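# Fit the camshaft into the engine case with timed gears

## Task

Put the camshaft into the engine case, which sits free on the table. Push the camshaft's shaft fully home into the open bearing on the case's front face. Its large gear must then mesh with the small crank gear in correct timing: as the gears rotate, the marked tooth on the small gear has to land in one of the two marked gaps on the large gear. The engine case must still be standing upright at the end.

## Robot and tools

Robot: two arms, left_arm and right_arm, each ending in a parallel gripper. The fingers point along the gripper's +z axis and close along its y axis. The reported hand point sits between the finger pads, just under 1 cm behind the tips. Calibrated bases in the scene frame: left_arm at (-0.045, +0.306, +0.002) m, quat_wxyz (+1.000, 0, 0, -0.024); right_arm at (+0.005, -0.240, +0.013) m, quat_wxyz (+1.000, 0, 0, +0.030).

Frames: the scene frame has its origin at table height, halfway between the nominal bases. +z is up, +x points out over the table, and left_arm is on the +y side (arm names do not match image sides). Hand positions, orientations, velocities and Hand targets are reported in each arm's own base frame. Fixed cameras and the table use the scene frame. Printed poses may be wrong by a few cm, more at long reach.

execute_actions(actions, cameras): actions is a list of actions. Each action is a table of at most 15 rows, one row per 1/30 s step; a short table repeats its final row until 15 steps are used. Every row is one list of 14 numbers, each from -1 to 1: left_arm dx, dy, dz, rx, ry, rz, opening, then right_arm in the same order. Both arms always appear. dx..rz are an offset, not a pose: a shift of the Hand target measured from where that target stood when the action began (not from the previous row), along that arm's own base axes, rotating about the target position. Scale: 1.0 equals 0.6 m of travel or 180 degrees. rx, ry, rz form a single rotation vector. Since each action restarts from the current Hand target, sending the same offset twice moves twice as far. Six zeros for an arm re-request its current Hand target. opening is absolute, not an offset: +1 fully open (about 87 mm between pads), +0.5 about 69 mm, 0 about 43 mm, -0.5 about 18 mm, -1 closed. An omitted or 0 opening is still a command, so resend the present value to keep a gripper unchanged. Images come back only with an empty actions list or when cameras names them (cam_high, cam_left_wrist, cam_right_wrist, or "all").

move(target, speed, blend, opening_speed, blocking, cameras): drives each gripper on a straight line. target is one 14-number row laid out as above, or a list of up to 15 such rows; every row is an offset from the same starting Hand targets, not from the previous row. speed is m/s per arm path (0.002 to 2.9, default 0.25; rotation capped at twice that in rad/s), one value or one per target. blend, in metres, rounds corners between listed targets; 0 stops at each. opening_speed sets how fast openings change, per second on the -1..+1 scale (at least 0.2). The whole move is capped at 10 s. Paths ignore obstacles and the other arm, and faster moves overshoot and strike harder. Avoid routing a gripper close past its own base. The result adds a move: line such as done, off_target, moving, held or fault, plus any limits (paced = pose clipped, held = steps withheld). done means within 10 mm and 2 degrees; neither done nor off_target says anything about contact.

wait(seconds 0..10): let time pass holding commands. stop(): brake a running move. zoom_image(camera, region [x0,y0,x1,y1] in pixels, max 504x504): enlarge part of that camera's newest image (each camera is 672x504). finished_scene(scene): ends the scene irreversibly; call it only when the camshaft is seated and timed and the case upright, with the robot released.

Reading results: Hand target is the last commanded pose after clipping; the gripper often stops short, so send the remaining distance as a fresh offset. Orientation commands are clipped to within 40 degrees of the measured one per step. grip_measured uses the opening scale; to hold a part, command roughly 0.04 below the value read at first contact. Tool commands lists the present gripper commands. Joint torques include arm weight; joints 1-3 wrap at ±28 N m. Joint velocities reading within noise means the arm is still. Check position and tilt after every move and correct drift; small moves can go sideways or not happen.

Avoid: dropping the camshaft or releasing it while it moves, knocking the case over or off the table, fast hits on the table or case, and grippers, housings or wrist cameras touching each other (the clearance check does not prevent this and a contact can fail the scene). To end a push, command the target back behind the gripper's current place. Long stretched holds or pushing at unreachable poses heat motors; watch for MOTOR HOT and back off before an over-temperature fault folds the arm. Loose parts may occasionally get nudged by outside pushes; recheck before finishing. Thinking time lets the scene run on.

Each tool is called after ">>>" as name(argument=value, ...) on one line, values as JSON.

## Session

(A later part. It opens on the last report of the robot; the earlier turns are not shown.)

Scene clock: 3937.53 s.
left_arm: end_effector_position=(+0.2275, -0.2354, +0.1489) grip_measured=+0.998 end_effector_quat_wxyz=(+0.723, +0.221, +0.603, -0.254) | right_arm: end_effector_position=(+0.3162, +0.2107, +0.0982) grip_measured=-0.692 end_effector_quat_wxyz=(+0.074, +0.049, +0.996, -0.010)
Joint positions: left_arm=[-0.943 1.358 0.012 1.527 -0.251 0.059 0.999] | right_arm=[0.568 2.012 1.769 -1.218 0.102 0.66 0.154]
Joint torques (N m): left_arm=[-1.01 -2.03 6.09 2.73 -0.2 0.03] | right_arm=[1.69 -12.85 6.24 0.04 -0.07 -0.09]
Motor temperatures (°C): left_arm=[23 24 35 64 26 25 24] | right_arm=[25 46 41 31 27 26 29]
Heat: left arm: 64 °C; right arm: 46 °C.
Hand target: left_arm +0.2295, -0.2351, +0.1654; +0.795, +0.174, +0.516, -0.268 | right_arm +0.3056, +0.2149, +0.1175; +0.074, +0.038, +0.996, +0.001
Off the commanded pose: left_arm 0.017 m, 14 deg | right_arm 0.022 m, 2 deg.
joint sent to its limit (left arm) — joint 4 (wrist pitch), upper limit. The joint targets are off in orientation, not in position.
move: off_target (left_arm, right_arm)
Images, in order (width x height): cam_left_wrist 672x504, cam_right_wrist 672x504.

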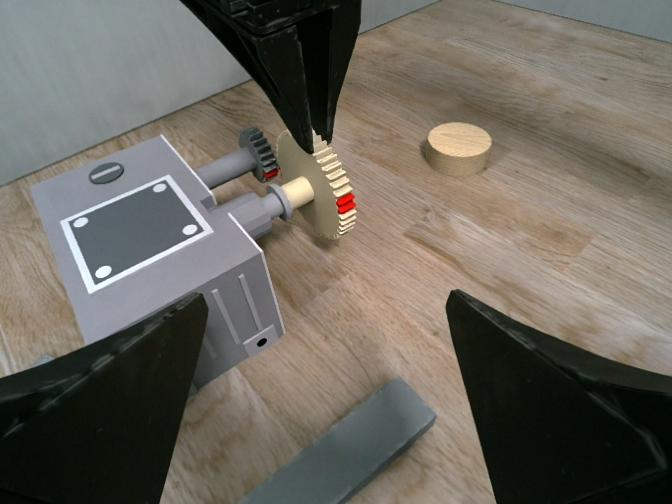

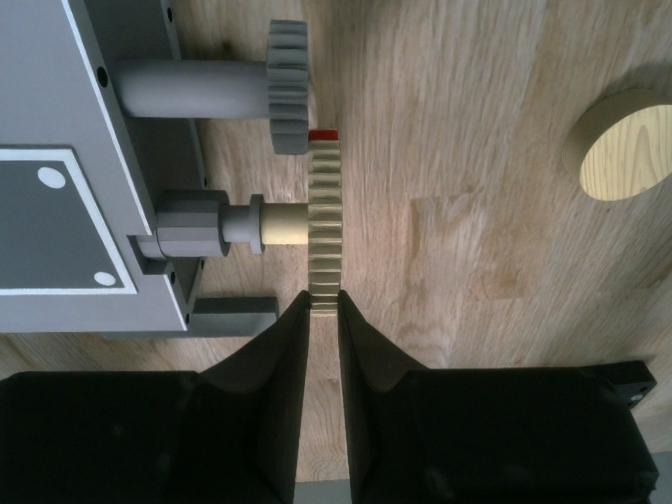

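>>> move(target=[0,0,0,0,0,0,1,-0.004,0.008,0.002,0,0,0,-0.8], speed=0.04, cameras=["cam_right_wrist","cam_left_wrist"])

>>> zoom_image(camera="cam_left_wrist", region=[230, 115, 320, 190])

>>> zoom_image(camera="cam_right_wrist", region=[240, 80, 380, 240])

Scene clock: 3944.47 s.
left_arm: end_effector_position=(+0.2275, -0.2354, +0.1489) grip_measured=+0.998 end_effector_quat_wxyz=(+0.723, +0.221, +0.603, -0.254) | right_arm: end_effector_position=(+0.3122, +0.2131, +0.0982) grip_measured=-0.689 end_effector_quat_wxyz=(+0.072, +0.052, +0.996, -0.014)
Joint positions: left_arm=[-0.943 1.358 0.012 1.527 -0.251 0.059 0.999] | right_arm=[0.58 2.012 1.769 -1.227 0.108 0.678 0.156]
Joint torques (N m): left_arm=[-1.01 -2 6.09 2.73 -0.2 0.03] | right_arm=[1.81 -12.59 6.87 0.04 -0.11 -0.12]
Motor temperatures (°C): left_arm=[23 24 35 64 26 25 24] | right_arm=[25 46 41 31 27 26 29]
Heat: left arm: 64 °C; right arm: 46 °C.
Hand target: left_arm +0.2295, -0.2351, +0.1654; +0.795, +0.174, +0.516, -0.268 | right_arm +0.3033, +0.2197, +0.1187; +0.074, +0.039, +0.996, +0.001
Off the commanded pose: left_arm 0.017 m, 14 deg | right_arm 0.023 m, 2 deg.
joint sent to its limit (left arm) — joint 4 (wrist pitch), upper limit. The joint targets are off in orientation, not in position.
move: off_target (left_arm, right_arm)
Images, in order (width x height): cam_left_wrist 672x504, cam_right_wrist 672x504.

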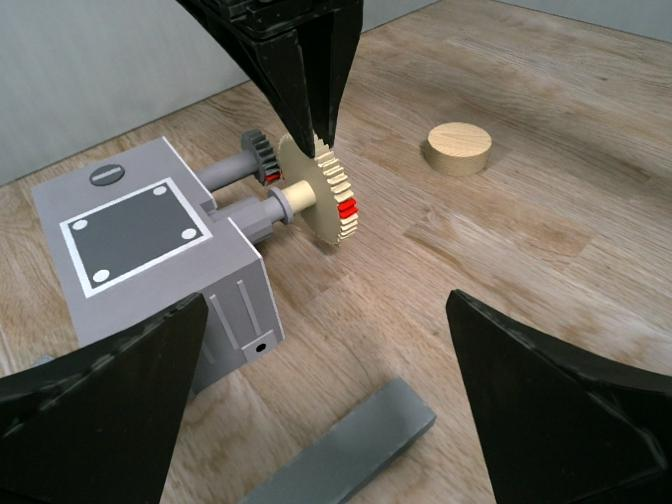

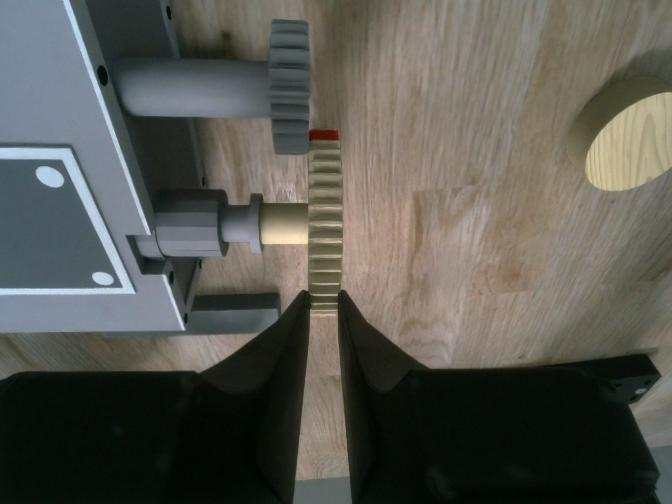

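Scaled by 5.600 from the camera's 672x504 image, which has a finer 960x720 frame.

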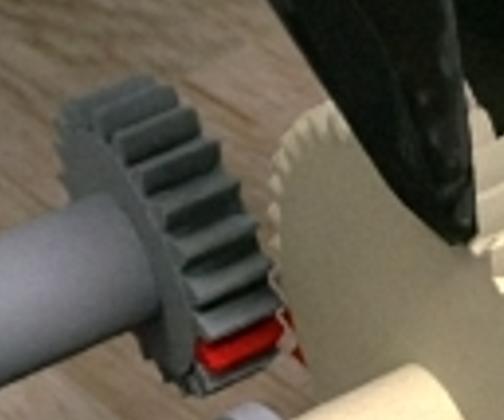

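Scaled by 3.150 from the camera's 672x504 image, which has a finer 960x720 frame.

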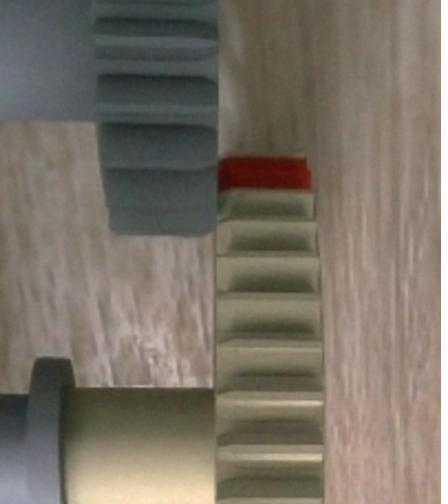

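>>> move(target=[[0,0,0,0,0,0,1,0.0,-0.016,0.003,0,0.0,0,-0.8],[0,0,0,0,0,0,1,0.0,-0.026,0.003,0,0.0,0,-0.8]], speed=0.04, cameras=["cam_right_wrist","cam_left_wrist"])

>>> zoom_image(camera="cam_left_wrist", region=[230, 115, 320, 190])

>>> zoom_image(camera="cam_right_wrist", region=[240, 80, 380, 240])

Scene clock: 3968.50 s.
left_arm: end_effector_position=(+0.2275, -0.2354, +0.1489) grip_measured=+0.998 end_effector_quat_wxyz=(+0.723, +0.221, +0.603, -0.254) | right_arm: end_effector_position=(+0.3120, +0.2112, +0.0983) grip_measured=-0.689 end_effector_quat_wxyz=(+0.071, +0.049, +0.996, -0.008)
Joint positions: left_arm=[-0.943 1.358 0.012 1.527 -0.251 0.059 0.999] | right_arm=[0.572 2.003 1.756 -1.218 0.096 0.665 0.156]
Joint torques (N m): left_arm=[-1.01 -2.03 6.11 2.73 -0.2 0.03] | right_arm=[-0.4 -14.87 4.64 0.08 -0.01 -0.28]
Motor temperatures (°C): left_arm=[23 24 35 64 26 25 24] | right_arm=[25 46 41 30 27 26 29]
Heat: left arm: 64 °C; right arm: 46 °C.
Hand target: left_arm +0.2295, -0.2351, +0.1654; +0.795, +0.174, +0.516, -0.268 | right_arm +0.3032, +0.2041, +0.1205; +0.074, +0.038, +0.996, +0.001
Off the commanded pose: left_arm 0.017 m, 14 deg | right_arm 0.025 m, 2 deg.
joint sent to its limit (left arm) — joint 4 (wrist pitch), upper limit. The joint targets are off in orientation, not in position.
move: off_target (left_arm, right_arm)
Images, in order (width x height): cam_left_wrist 672x504, cam_right_wrist 672x504.

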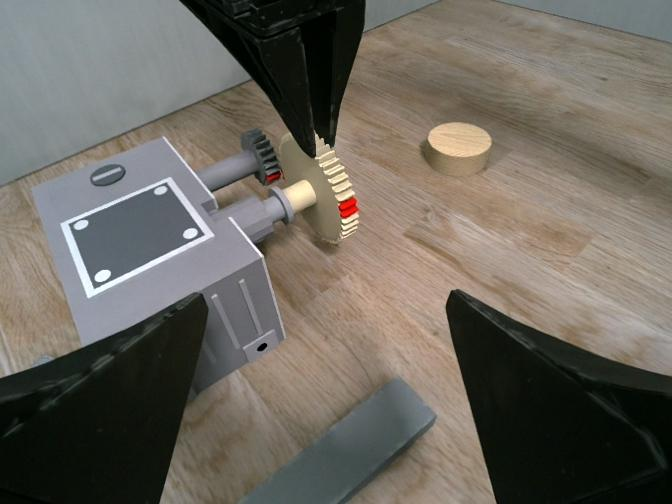

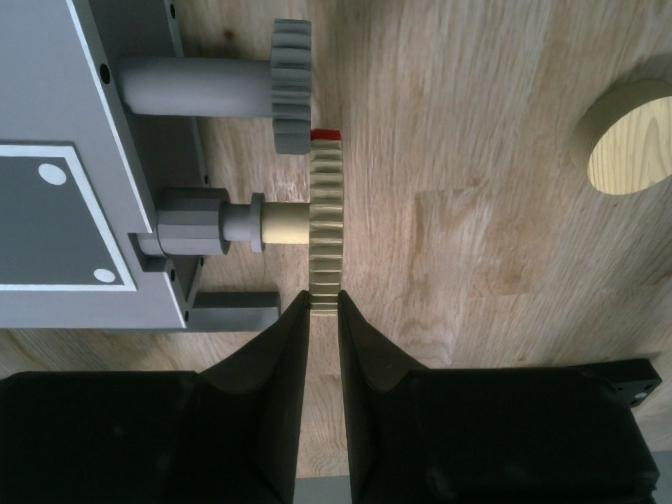

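Scaled by 5.600 from the camera's 672x504 image, which has a finer 960x720 frame.

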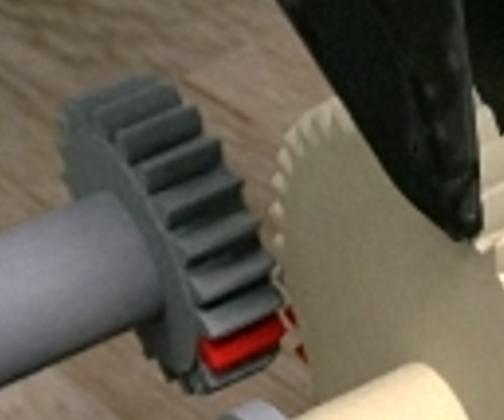

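Scaled by 3.150 from the camera's 672x504 image, which has a finer 960x720 frame.

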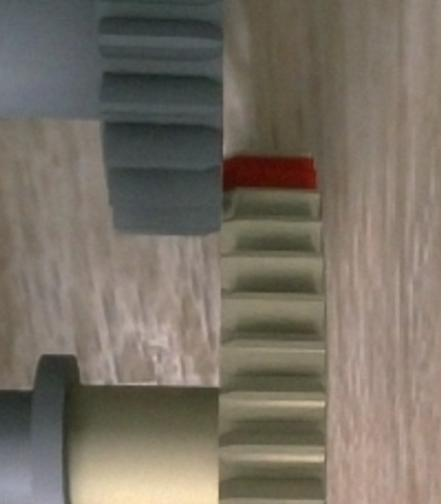

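>>> move(target=[0,0,0,0,0,0,1,-0.01,0.0,0.0,0,-0.03,0,-0.8], speed=0.05, cameras=["cam_right_wrist","cam_left_wrist"])

>>> zoom_image(camera="cam_left_wrist", region=[230, 115, 320, 190])

>>> zoom_image(camera="cam_right_wrist", region=[240, 80, 380, 240])

Scene clock: 3976.63 s.
left_arm: end_effector_position=(+0.2275, -0.2354, +0.1489) grip_measured=+0.998 end_effector_quat_wxyz=(+0.723, +0.221, +0.603, -0.254) | right_arm: end_effector_position=(+0.3037, +0.2066, +0.0991) grip_measured=-0.690 end_effector_quat_wxyz=(+0.105, +0.049, +0.993, -0.003)
Joint positions: left_arm=[-0.943 1.358 0.012 1.527 -0.251 0.059 0.999] | right_arm=[0.589 1.902 1.619 -1.123 0.129 0.677 0.155]
Joint torques (N m): left_arm=[-1.01 -2.02 6.09 2.73 -0.2 0.03] | right_arm=[1.11 -14.06 4.89 0.3 0.27 -0.18]
Motor temperatures (°C): left_arm=[23 24 35 64 26 25 24] | right_arm=[25 48 41 30 27 26 29]
Heat: left arm: 64 °C; right arm: 48 °C.
Hand target: left_arm +0.2295, -0.2351, +0.1654; +0.795, +0.174, +0.516, -0.268 | right_arm +0.2972, +0.2040, +0.1204; +0.121, +0.038, +0.992, +0.003
Off the commanded pose: left_arm 0.017 m, 14 deg | right_arm 0.022 m, 2 deg.
joint sent to its limit (left arm) — joint 4 (wrist pitch), upper limit. The joint targets are off in orientation, not in position.
move: off_target (left_arm, right_arm)
Images, in order (width x height): cam_left_wrist 672x504, cam_right_wrist 672x504.

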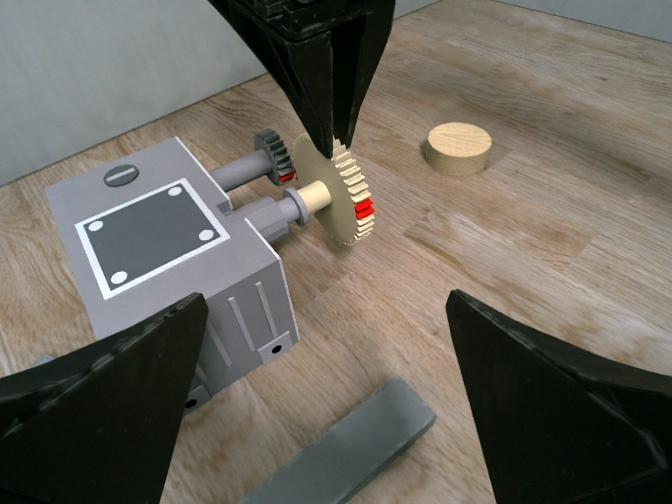

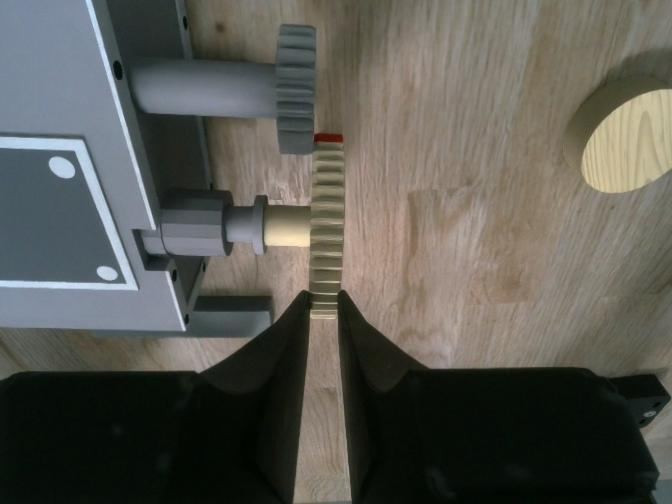

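Scaled by 5.600 from the camera's 672x504 image, which has a finer 960x720 frame.

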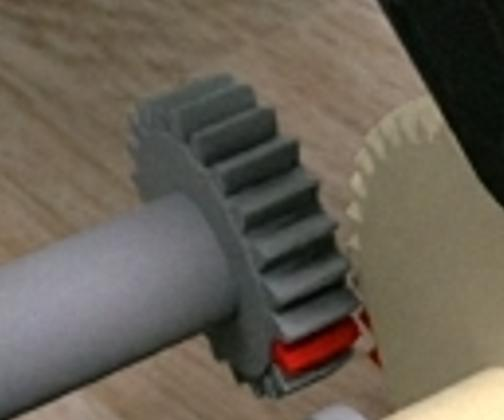

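Scaled by 3.150 from the camera's 672x504 image, which has a finer 960x720 frame.

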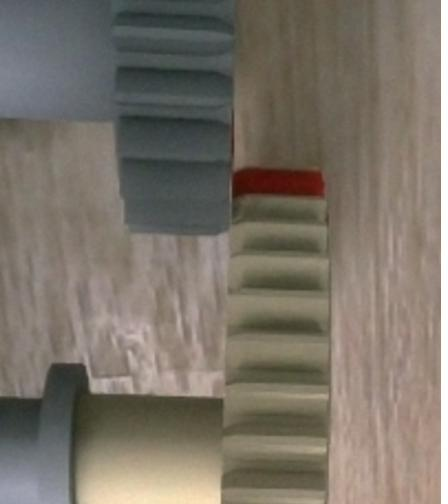

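>>> move(target=[0.159,0.138,-0.0255,0.1294,0.099,-0.1671,1,0,0,0,0,0,0,-0.8], speed=0.2, cameras=["cam_right_wrist","cam_left_wrist"])

Scene clock: 4019.17 s.
left_arm: end_effector_position=(+0.3222, -0.1507, +0.1398) grip_measured=+0.998 end_effector_quat_wxyz=(+0.553, +0.397, +0.626, -0.380) | right_arm: end_effector_position=(+0.3037, +0.2066, +0.0991) grip_measured=-0.690 end_effector_quat_wxyz=(+0.105, +0.049, +0.993, -0.003)
Joint positions: left_arm=[0.026 1.451 0.535 0.653 1.181 0.207 0.999] | right_arm=[0.589 1.902 1.619 -1.123 0.129 0.677 0.155]
Joint torques (N m): left_arm=[-0.39 -4.82 9.44 1.68 0.47 0.08] | right_arm=[1.1 -14.13 4.9 0.3 0.27 -0.18]
Motor temperatures (°C): left_arm=[23 24 35 63 26 25 24] | right_arm=[25 53 41 30 27 26 29]
Heat: left arm: 63 °C; right arm: 53 °C.
Hand target: left_arm +0.3250, -0.1522, +0.1500; +0.560, +0.412, +0.611, -0.378 | right_arm +0.2972, +0.2040, +0.1204; +0.121, +0.038, +0.992, +0.003
Off the commanded pose: left_arm 0.011 m, 3 deg | right_arm 0.022 m, 2 deg.
move: off_target (left_arm, right_arm)
Images, in order (width x height): cam_left_wrist 672x504, cam_right_wrist 672x504.

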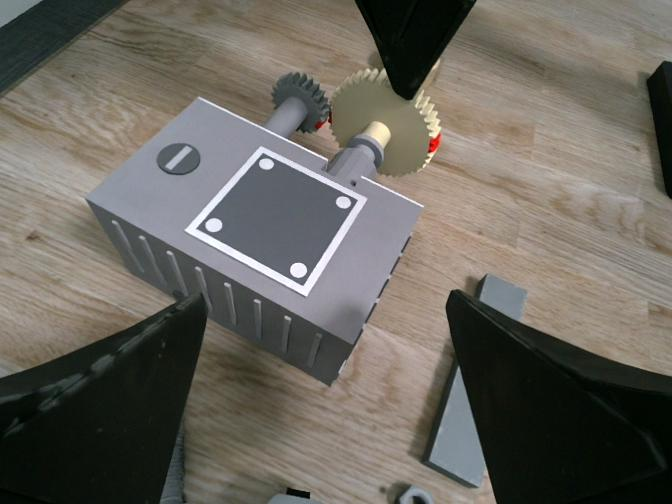

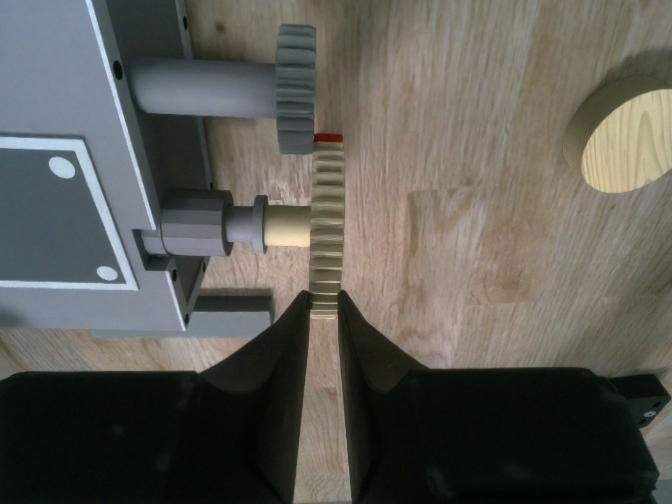

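>>> zoom_image(camera="cam_left_wrist", region=[260, 60, 450, 190])

>>> zoom_image(camera="cam_left_wrist", region=[295, 85, 365, 145])

Scaled by 2.653 from the camera's 672x504 image, which has a finer 960x720 frame.

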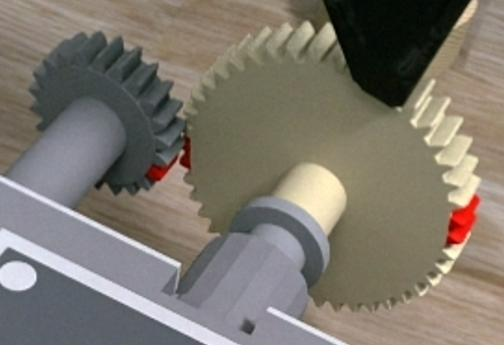

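Scaled by 7.200 from the camera's 672x504 image, which has a finer 960x720 frame.

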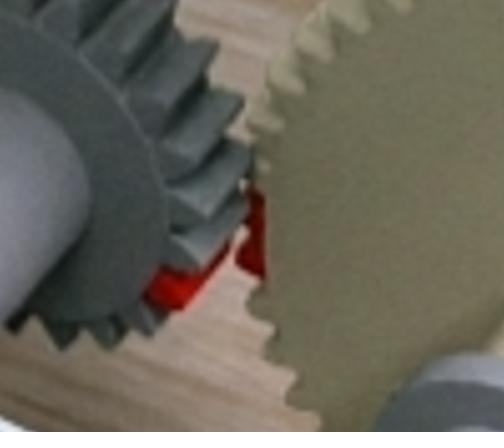

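>>> move(target=[0,0,0,0,0,0,1,0.006,0.018,0.002,0,0,0,-0.8], speed=0.04, cameras=["cam_right_wrist","cam_left_wrist"])

>>> zoom_image(camera="cam_left_wrist", region=[295, 85, 365, 145])

>>> zoom_image(camera="cam_right_wrist", region=[240, 80, 380, 240])

Scene clock: 4034.23 s.
left_arm: end_effector_position=(+0.3221, -0.1507, +0.1395) grip_measured=+0.998 end_effector_quat_wxyz=(+0.553, +0.397, +0.626, -0.380) | right_arm: end_effector_position=(+0.3023, +0.2079, +0.0990) grip_measured=-0.688 end_effector_quat_wxyz=(+0.109, +0.051, +0.993, -0.010)
Joint positions: left_arm=[0.026 1.451 0.535 0.65 1.181 0.208 0.999] | right_arm=[0.602 1.902 1.619 -1.126 0.149 0.691 0.156]
Joint torques (N m): left_arm=[-0.39 -4.85 9.48 1.66 0.47 0.08] | right_arm=[1.65 -11 8.69 0.15 0.11 -0.13]
Motor temperatures (°C): left_arm=[23 25 35 59 26 25 24] | right_arm=[25 53 41 30 27 26 29]
Heat: left arm: 59 °C; right arm: 53 °C.
Hand target: left_arm +0.3250, -0.1522, +0.1501; +0.560, +0.412, +0.611, -0.378 | right_arm +0.3007, +0.2148, +0.1216; +0.121, +0.038, +0.992, +0.003
Off the commanded pose: left_arm 0.011 m, 3 deg | right_arm 0.024 m, 2 deg.
move: off_target (left_arm, right_arm)
Images, in order (width x height): cam_left_wrist 672x504, cam_right_wrist 672x504.

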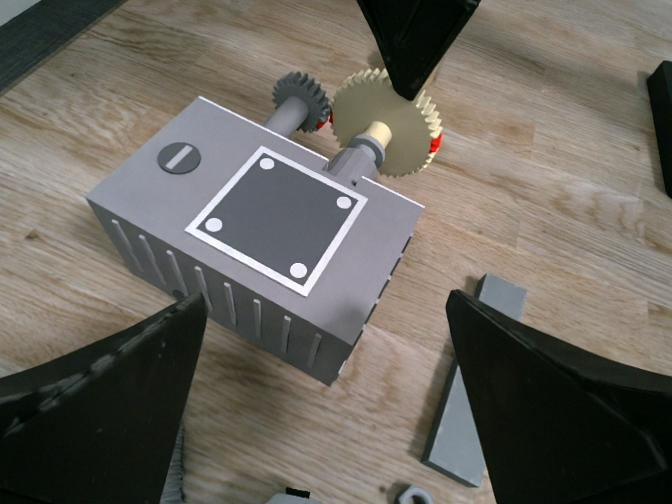

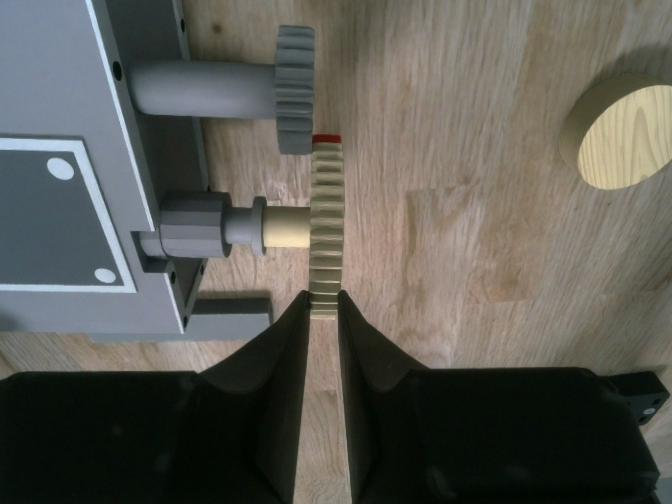

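Scaled by 7.200 from the camera's 672x504 image, which has a finer 960x720 frame.

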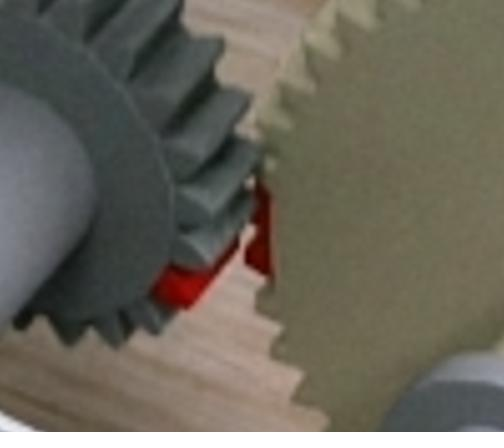

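Scaled by 3.150 from the camera's 672x504 image, which has a finer 960x720 frame.

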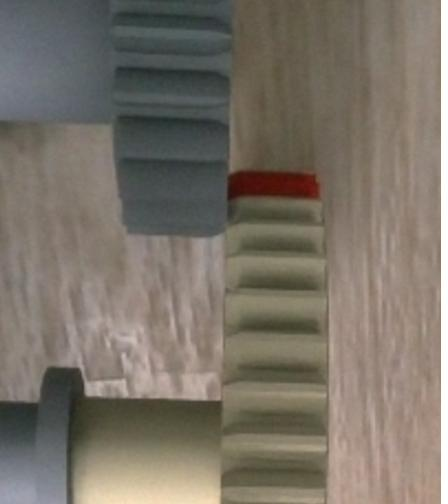

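>>> move(target=[0,0,0,0,0,0,1,0.006,0.012,0.001,0,0,0,-0.8], speed=0.04, cameras=["cam_right_wrist","cam_left_wrist"])

>>> zoom_image(camera="cam_left_wrist", region=[295, 85, 365, 145])

>>> zoom_image(camera="cam_right_wrist", region=[240, 80, 380, 240])

Scene clock: 4044.40 s.
left_arm: end_effector_position=(+0.3220, -0.1507, +0.1395) grip_measured=+0.998 end_effector_quat_wxyz=(+0.553, +0.397, +0.626, -0.380) | right_arm: end_effector_position=(+0.3031, +0.2123, +0.1055) grip_measured=-0.688 end_effector_quat_wxyz=(+0.110, +0.048, +0.993, -0.013)
Joint positions: left_arm=[0.026 1.451 0.535 0.65 1.181 0.208 0.999] | right_arm=[0.613 1.916 1.664 -1.158 0.155 0.696 0.156]
Joint torques (N m): left_arm=[-0.39 -4.86 9.48 1.66 0.47 0.08] | right_arm=[1.55 -9.59 8.65 0.31 0.05 -0.1]
Motor temperatures (°C): left_arm=[23 25 36 58 26 25 24] | right_arm=[25 52 43 30 27 26 29]
Heat: left arm: 58 °C; right arm: 52 °C.
Hand target: left_arm +0.3250, -0.1522, +0.1500; +0.560, +0.412, +0.611, -0.378 | right_arm +0.3044, +0.2221, +0.1221; +0.121, +0.038, +0.992, +0.003
Off the commanded pose: left_arm 0.011 m, 3 deg | right_arm 0.019 m, 2 deg.
move: off_target (left_arm, right_arm)
Images, in order (width x height): cam_left_wrist 672x504, cam_right_wrist 672x504.

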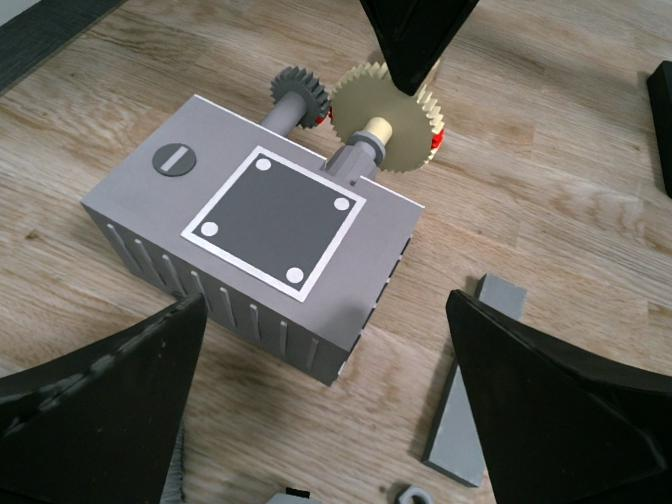

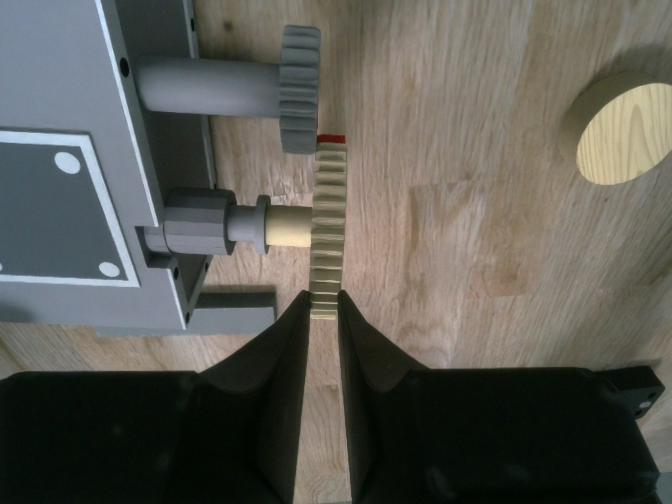

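Scaled by 7.200 from the camera's 672x504 image, which has a finer 960x720 frame.

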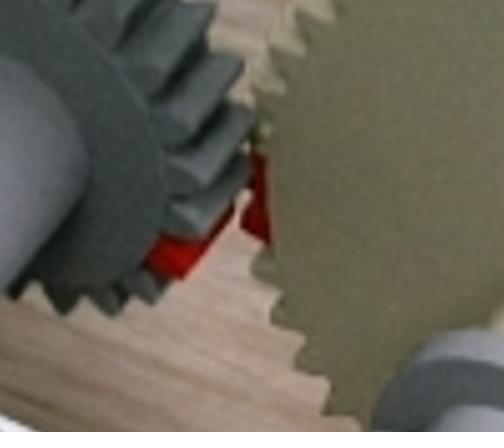

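Scaled by 3.150 from the camera's 672x504 image, which has a finer 960x720 frame.

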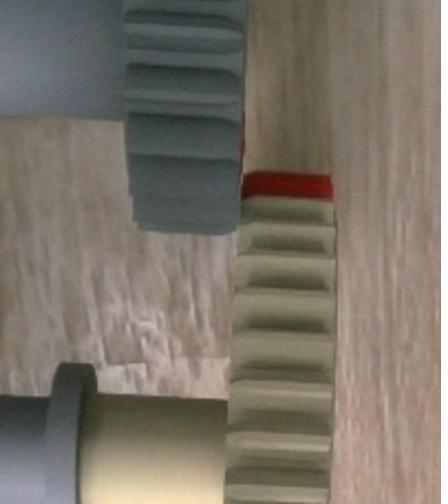

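>>> move(target=[[0,0,0,0,0,0,1,0.0,0.0,-0.012,0,0,0.02,-0.8],[0,0,0,0,0,0,1,0.004,0.006,-0.012,0,0,0.02,-0.8]], speed=0.04, cameras=["cam_right_wrist","cam_left_wrist"])

>>> zoom_image(camera="cam_left_wrist", region=[295, 85, 365, 145])

>>> zoom_image(camera="cam_right_wrist", region=[240, 80, 380, 240])

Scene clock: 4055.47 s.
left_arm: end_effector_position=(+0.3220, -0.1507, +0.1395) grip_measured=+0.998 end_effector_quat_wxyz=(+0.553, +0.397, +0.626, -0.380) | right_arm: end_effector_position=(+0.3044, +0.2106, +0.1026) grip_measured=-0.681 end_effector_quat_wxyz=(+0.110, +0.027, +0.993, -0.018)
Joint positions: left_arm=[0.026 1.451 0.535 0.65 1.181 0.208 0.999] | right_arm=[0.613 1.924 1.664 -1.154 0.16 0.656 0.159]
Joint torques (N m): left_arm=[-0.39 -4.85 9.48 1.67 0.47 0.08] | right_arm=[1.94 -9.22 7.87 0.55 -0.13 -0.26]
Motor temperatures (°C): left_arm=[23 25 36 56 26 25 24] | right_arm=[25 48 44 30 27 26 29]
Heat: left arm: 56 °C; right arm: 48 °C.
Hand target: left_arm +0.3250, -0.1522, +0.1500; +0.560, +0.412, +0.611, -0.378 | right_arm +0.3068, +0.2257, +0.1150; +0.121, +0.007, +0.993, +0.007
Off the commanded pose: left_arm 0.011 m, 3 deg | right_arm 0.020 m, 4 deg.
move: off_target (left_arm, right_arm)
Images, in order (width x height): cam_left_wrist 672x504, cam_right_wrist 672x504.

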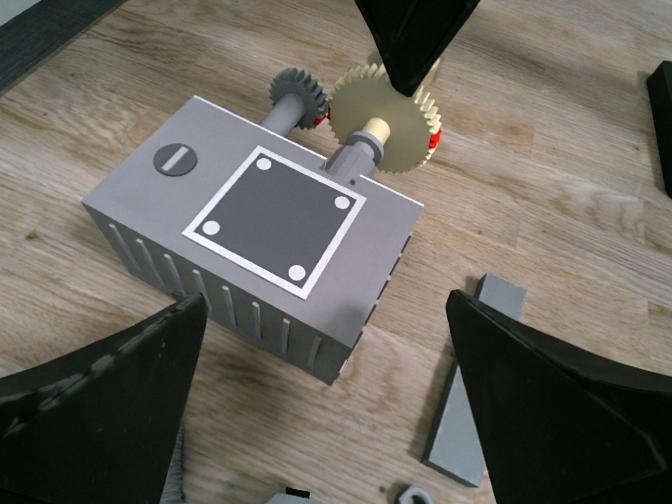

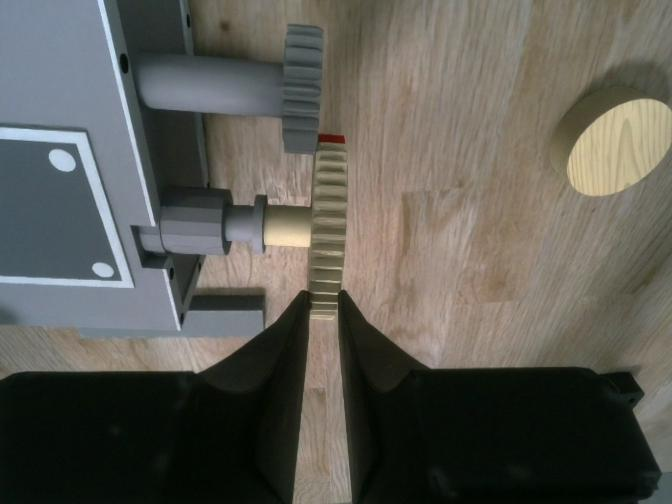

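Scaled by 7.200 from the camera's 672x504 image, which has a finer 960x720 frame.

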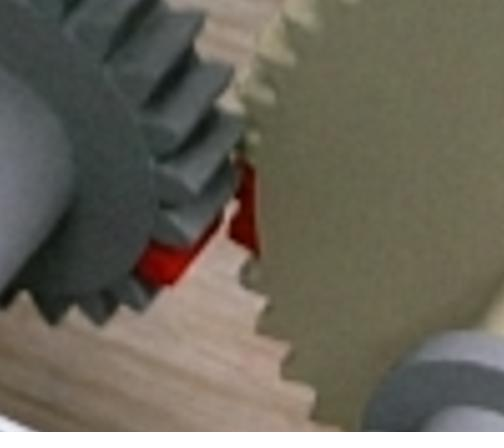

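Scaled by 3.150 from the camera's 672x504 image, which has a finer 960x720 frame.

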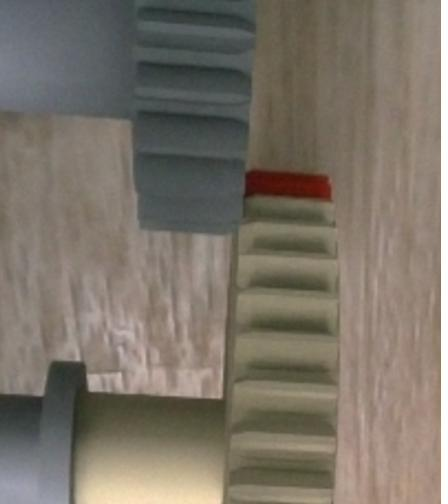

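>>> move(target=[0,0,0,0,0,0,1,0.006,-0.02,-0.004,0,0,-0.012,-0.8], speed=0.04, cameras=["cam_right_wrist","cam_left_wrist"])

>>> zoom_image(camera="cam_left_wrist", region=[295, 85, 365, 145])

>>> zoom_image(camera="cam_right_wrist", region=[240, 80, 380, 240])

Scene clock: 4085.10 s.
left_arm: end_effector_position=(+0.3220, -0.1507, +0.1395) grip_measured=+0.998 end_effector_quat_wxyz=(+0.553, +0.397, +0.626, -0.380) | right_arm: end_effector_position=(+0.3061, +0.2090, +0.1026) grip_measured=-0.684 end_effector_quat_wxyz=(+0.108, +0.032, +0.993, -0.015)
Joint positions: left_arm=[0.026 1.451 0.535 0.65 1.181 0.208 0.999] | right_arm=[0.603 1.924 1.664 -1.152 0.152 0.656 0.158]
Joint torques (N m): left_arm=[-0.39 -4.83 9.48 1.67 0.47 0.08] | right_arm=[-0.08 -10.48 5.74 0.65 -0.03 -0.2]
Heat: left arm: 54 °C; right arm: 46 °C.
Hand target: left_arm +0.3250, -0.1522, +0.1500; +0.560, +0.412, +0.611, -0.378 | right_arm +0.3104, +0.2136, +0.1126; +0.121, +0.026, +0.992, +0.004
Off the commanded pose: left_arm 0.011 m, 3 deg | right_arm 0.012 m, 3 deg.
move: off_target (left_arm, right_arm)
Images, in order (width x height): cam_left_wrist 672x504, cam_right_wrist 672x504.

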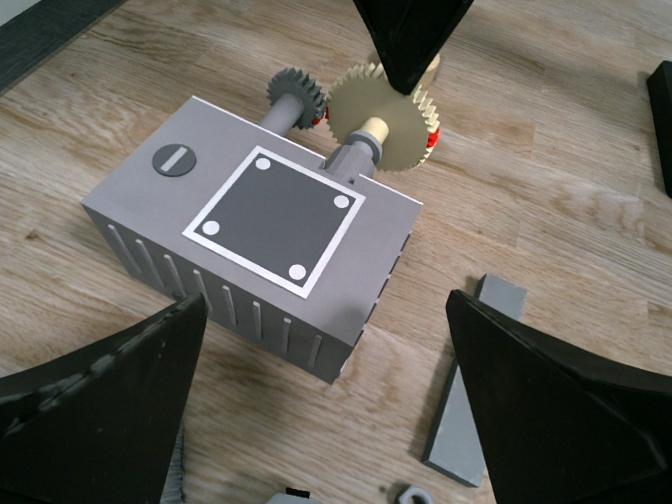

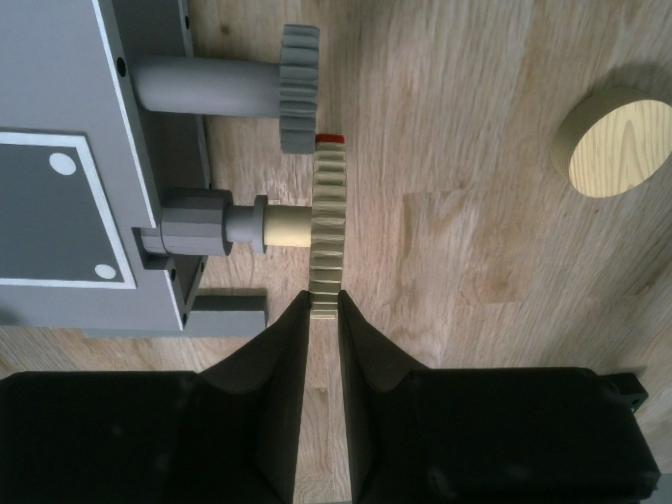

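Scaled by 7.200 from the camera's 672x504 image, which has a finer 960x720 frame.

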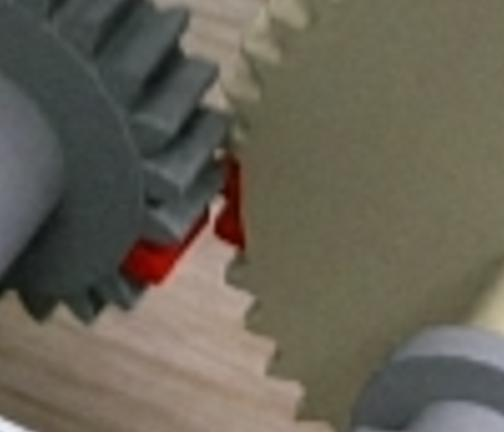

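Scaled by 3.150 from the camera's 672x504 image, which has a finer 960x720 frame.

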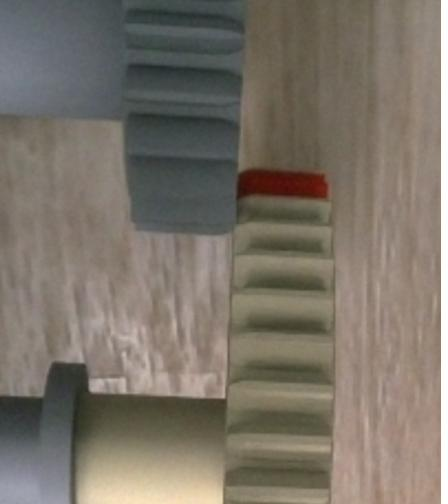

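>>> move(target=[0,0,0,0,0,0,1,0.004,-0.004,-0.012,0,0,0,-0.8], speed=0.04, cameras=["cam_right_wrist","cam_left_wrist"])

>>> zoom_image(camera="cam_left_wrist", region=[295, 85, 365, 145])

>>> zoom_image(camera="cam_right_wrist", region=[240, 80, 380, 240])

Scene clock: 4095.47 s.
left_arm: end_effector_position=(+0.3220, -0.1507, +0.1395) grip_measured=+0.998 end_effector_quat_wxyz=(+0.553, +0.397, +0.626, -0.380) | right_arm: end_effector_position=(+0.3075, +0.2065, +0.0991) grip_measured=-0.687 end_effector_quat_wxyz=(+0.107, +0.034, +0.994, -0.014)
Joint positions: left_arm=[0.026 1.451 0.535 0.65 1.181 0.208 0.999] | right_arm=[0.594 1.924 1.65 -1.138 0.147 0.651 0.157]
Joint torques (N m): left_arm=[-0.39 -4.85 9.47 1.67 0.47 0.08] | right_arm=[-0.02 -10.21 4.96 0.78 0 -0.23]
Heat: left arm: 53 °C; right arm: 47 °C.
Hand target: left_arm +0.3250, -0.1522, +0.1500; +0.560, +0.412, +0.611, -0.378 | right_arm +0.3129, +0.2113, +0.1054; +0.121, +0.026, +0.992, +0.004
Off the commanded pose: left_arm 0.011 m, 3 deg | right_arm 0.010 m, 3 deg.
move: off_target (left_arm, right_arm)
Images, in order (width x height): cam_left_wrist 672x504, cam_right_wrist 672x504.

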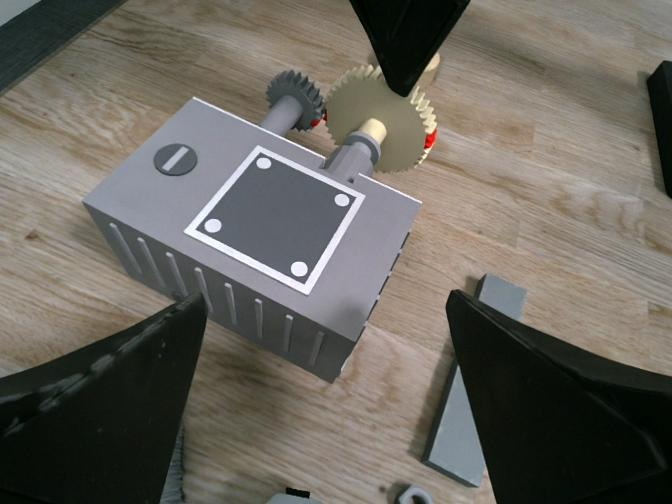

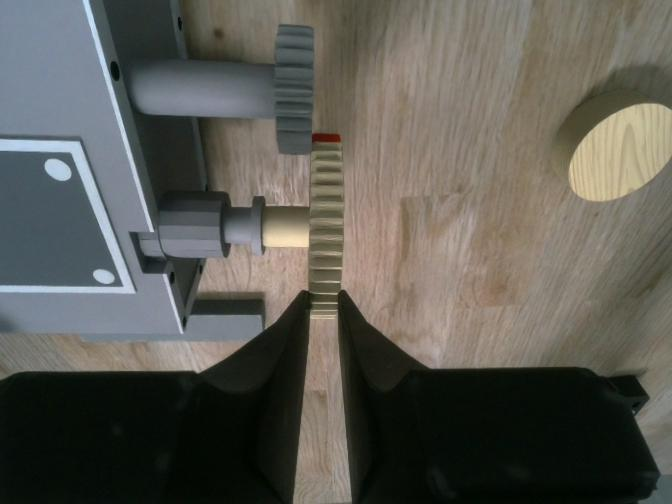

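Scaled by 7.200 from the camera's 672x504 image, which has a finer 960x720 frame.

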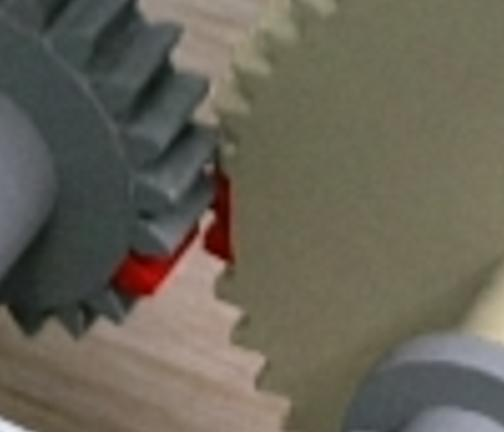

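Scaled by 3.150 from the camera's 672x504 image, which has a finer 960x720 frame.

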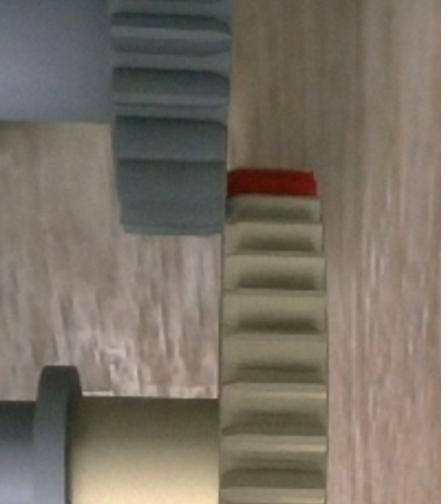

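>>> move(target=[[0,0,0,0,0,0,1,-0.002,-0.002,-0.012,0,0,0,-0.8],[0,0,0,0,0,0,1,-0.002,-0.002,-0.012,0,0,0,-0.3],[0,0,0,0,0,0,1,-0.002,-0.002,-0.012,0,0,0,-0.05]], speed=0.04, opening_speed=0.7, cameras=["cam_right_wrist","cam_left_wrist"])

>>> zoom_image(camera="cam_left_wrist", region=[295, 85, 365, 145])

>>> zoom_image(camera="cam_right_wrist", region=[240, 80, 380, 240])

Scene clock: 4106.40 s.
left_arm: end_effector_position=(+0.3220, -0.1507, +0.1395) grip_measured=+0.998 end_effector_quat_wxyz=(+0.553, +0.397, +0.626, -0.380) | right_arm: end_effector_position=(+0.3097, +0.2093, +0.0953) grip_measured=-0.050 end_effector_quat_wxyz=(+0.113, +0.027, +0.993, -0.005)
Joint positions: left_arm=[0.026 1.451 0.535 0.65 1.181 0.208 0.999] | right_arm=[0.594 1.919 1.626 -1.099 0.139 0.635 0.475]
Joint torques (N m): left_arm=[-0.39 -4.86 9.47 1.66 0.47 0.08] | right_arm=[-0.1 -10.11 4.11 0.74 0.09 -0.1]
Heat: left arm: 52 °C; right arm: 47 °C.
Hand target: left_arm +0.3250, -0.1522, +0.1500; +0.560, +0.412, +0.611, -0.378 | right_arm +0.3116, +0.2101, +0.0983; +0.121, +0.026, +0.992, +0.004
Off the commanded pose: left_arm 0.011 m, 3 deg | right_arm 0.004 m, 1 deg.
move: off_target (left_arm); target 2's new opening was sent with right_arm's hand 0.007 m and 3 deg from that target
Images, in order (width x height): cam_left_wrist 672x504, cam_right_wrist 672x504.

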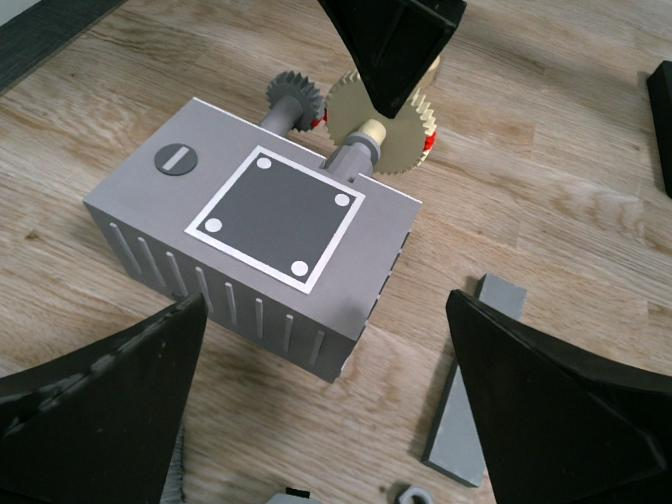

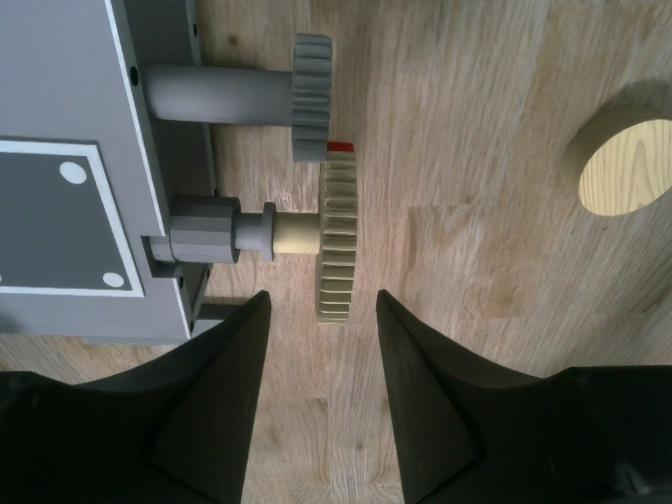

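Scaled by 7.200 from the camera's 672x504 image, which has a finer 960x720 frame.

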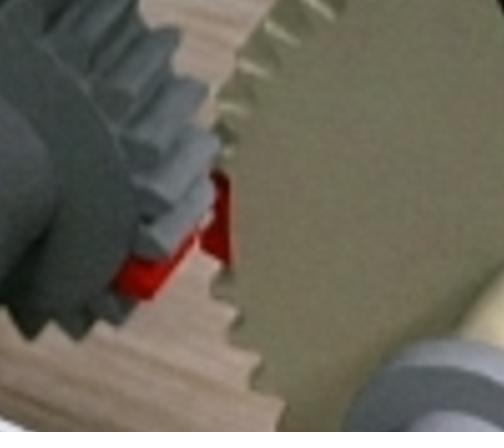

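Scaled by 3.150 from the camera's 672x504 image, which has a finer 960x720 frame.

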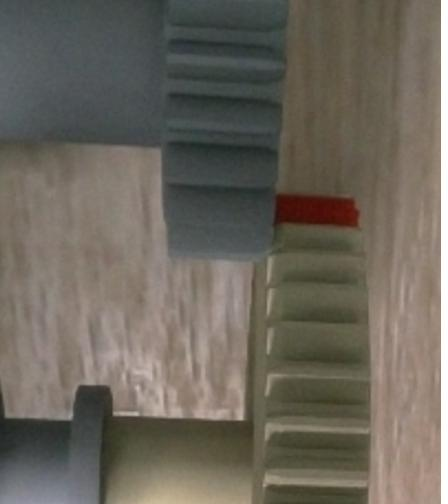

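>>> zoom_image(camera="cam_left_wrist", region=[306, 100, 336, 130])

Scaled by 16.800 from the camera's 672x504 image, which has a finer 960x720 frame.

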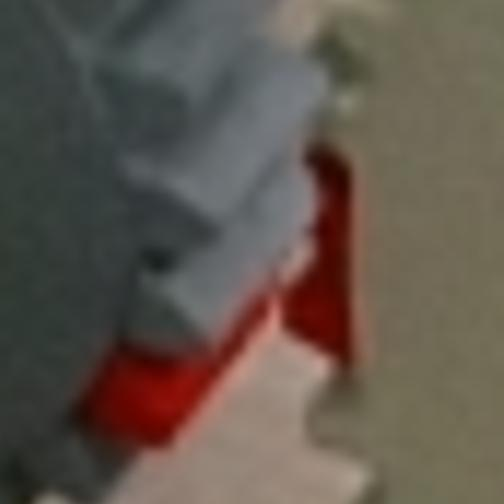

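>>> move(target=[[0,0,0,0,0,0,1,-0.07,0.0,0.153,0,0,0,-0.05],[0,0,0,0,0,0,1,-0.086,-0.184,0.12,0.3618,-0.2016,-0.1229,-1]], speed=[0.12,0.2], cameras=["cam_right_wrist","cam_left_wrist"])

Scene clock: 4166.17 s.
left_arm: end_effector_position=(+0.3220, -0.1507, +0.1395) grip_measured=+0.998 end_effector_quat_wxyz=(+0.553, +0.397, +0.626, -0.380) | right_arm: end_effector_position=(+0.2600, +0.1004, +0.1709) grip_measured=-1.000 end_effector_quat_wxyz=(+0.368, +0.262, +0.733, +0.508)
Joint positions: left_arm=[0.026 1.451 0.535 0.65 1.181 0.208 0.999] | right_arm=[-0.194 0.761 0.304 0.156 -0.771 1.075 0]
Joint torques (N m): left_arm=[-0.39 -4.86 9.48 1.67 0.47 0.08] | right_arm=[-0.42 -0.23 4.75 1.88 -0.21 -0.08]
Motor temperatures (°C): left_arm=[23 27 39 48 26 25 24] | right_arm=[25 45 40 31 27 26 29]
Heat: left arm: 48 °C; right arm: 45 °C.
Hand target: left_arm +0.3250, -0.1522, +0.1500; +0.560, +0.412, +0.611, -0.378 | right_arm +0.2600, +0.0997, +0.1702; +0.372, +0.260, +0.730, +0.511
Off the commanded pose: left_arm 0.011 m, 3 deg | right_arm 0.001 m, 1 deg.
move: off_target (left_arm)
Images, in order (width x height): cam_left_wrist 672x504, cam_right_wrist 672x504.

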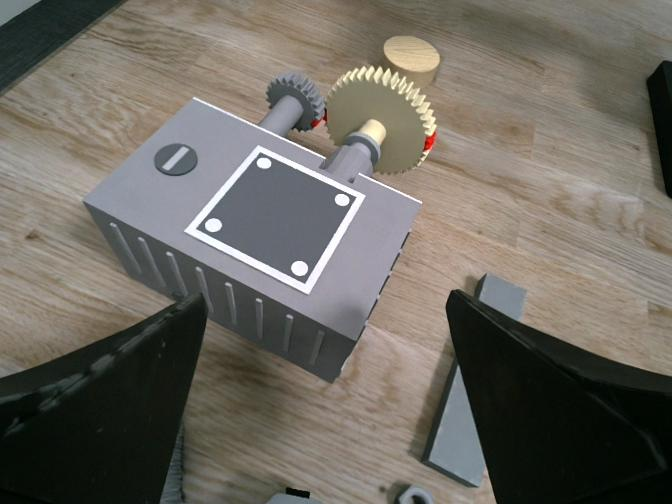

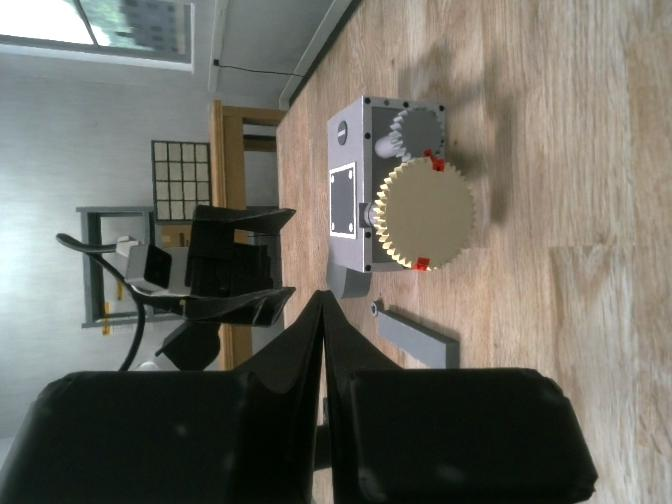

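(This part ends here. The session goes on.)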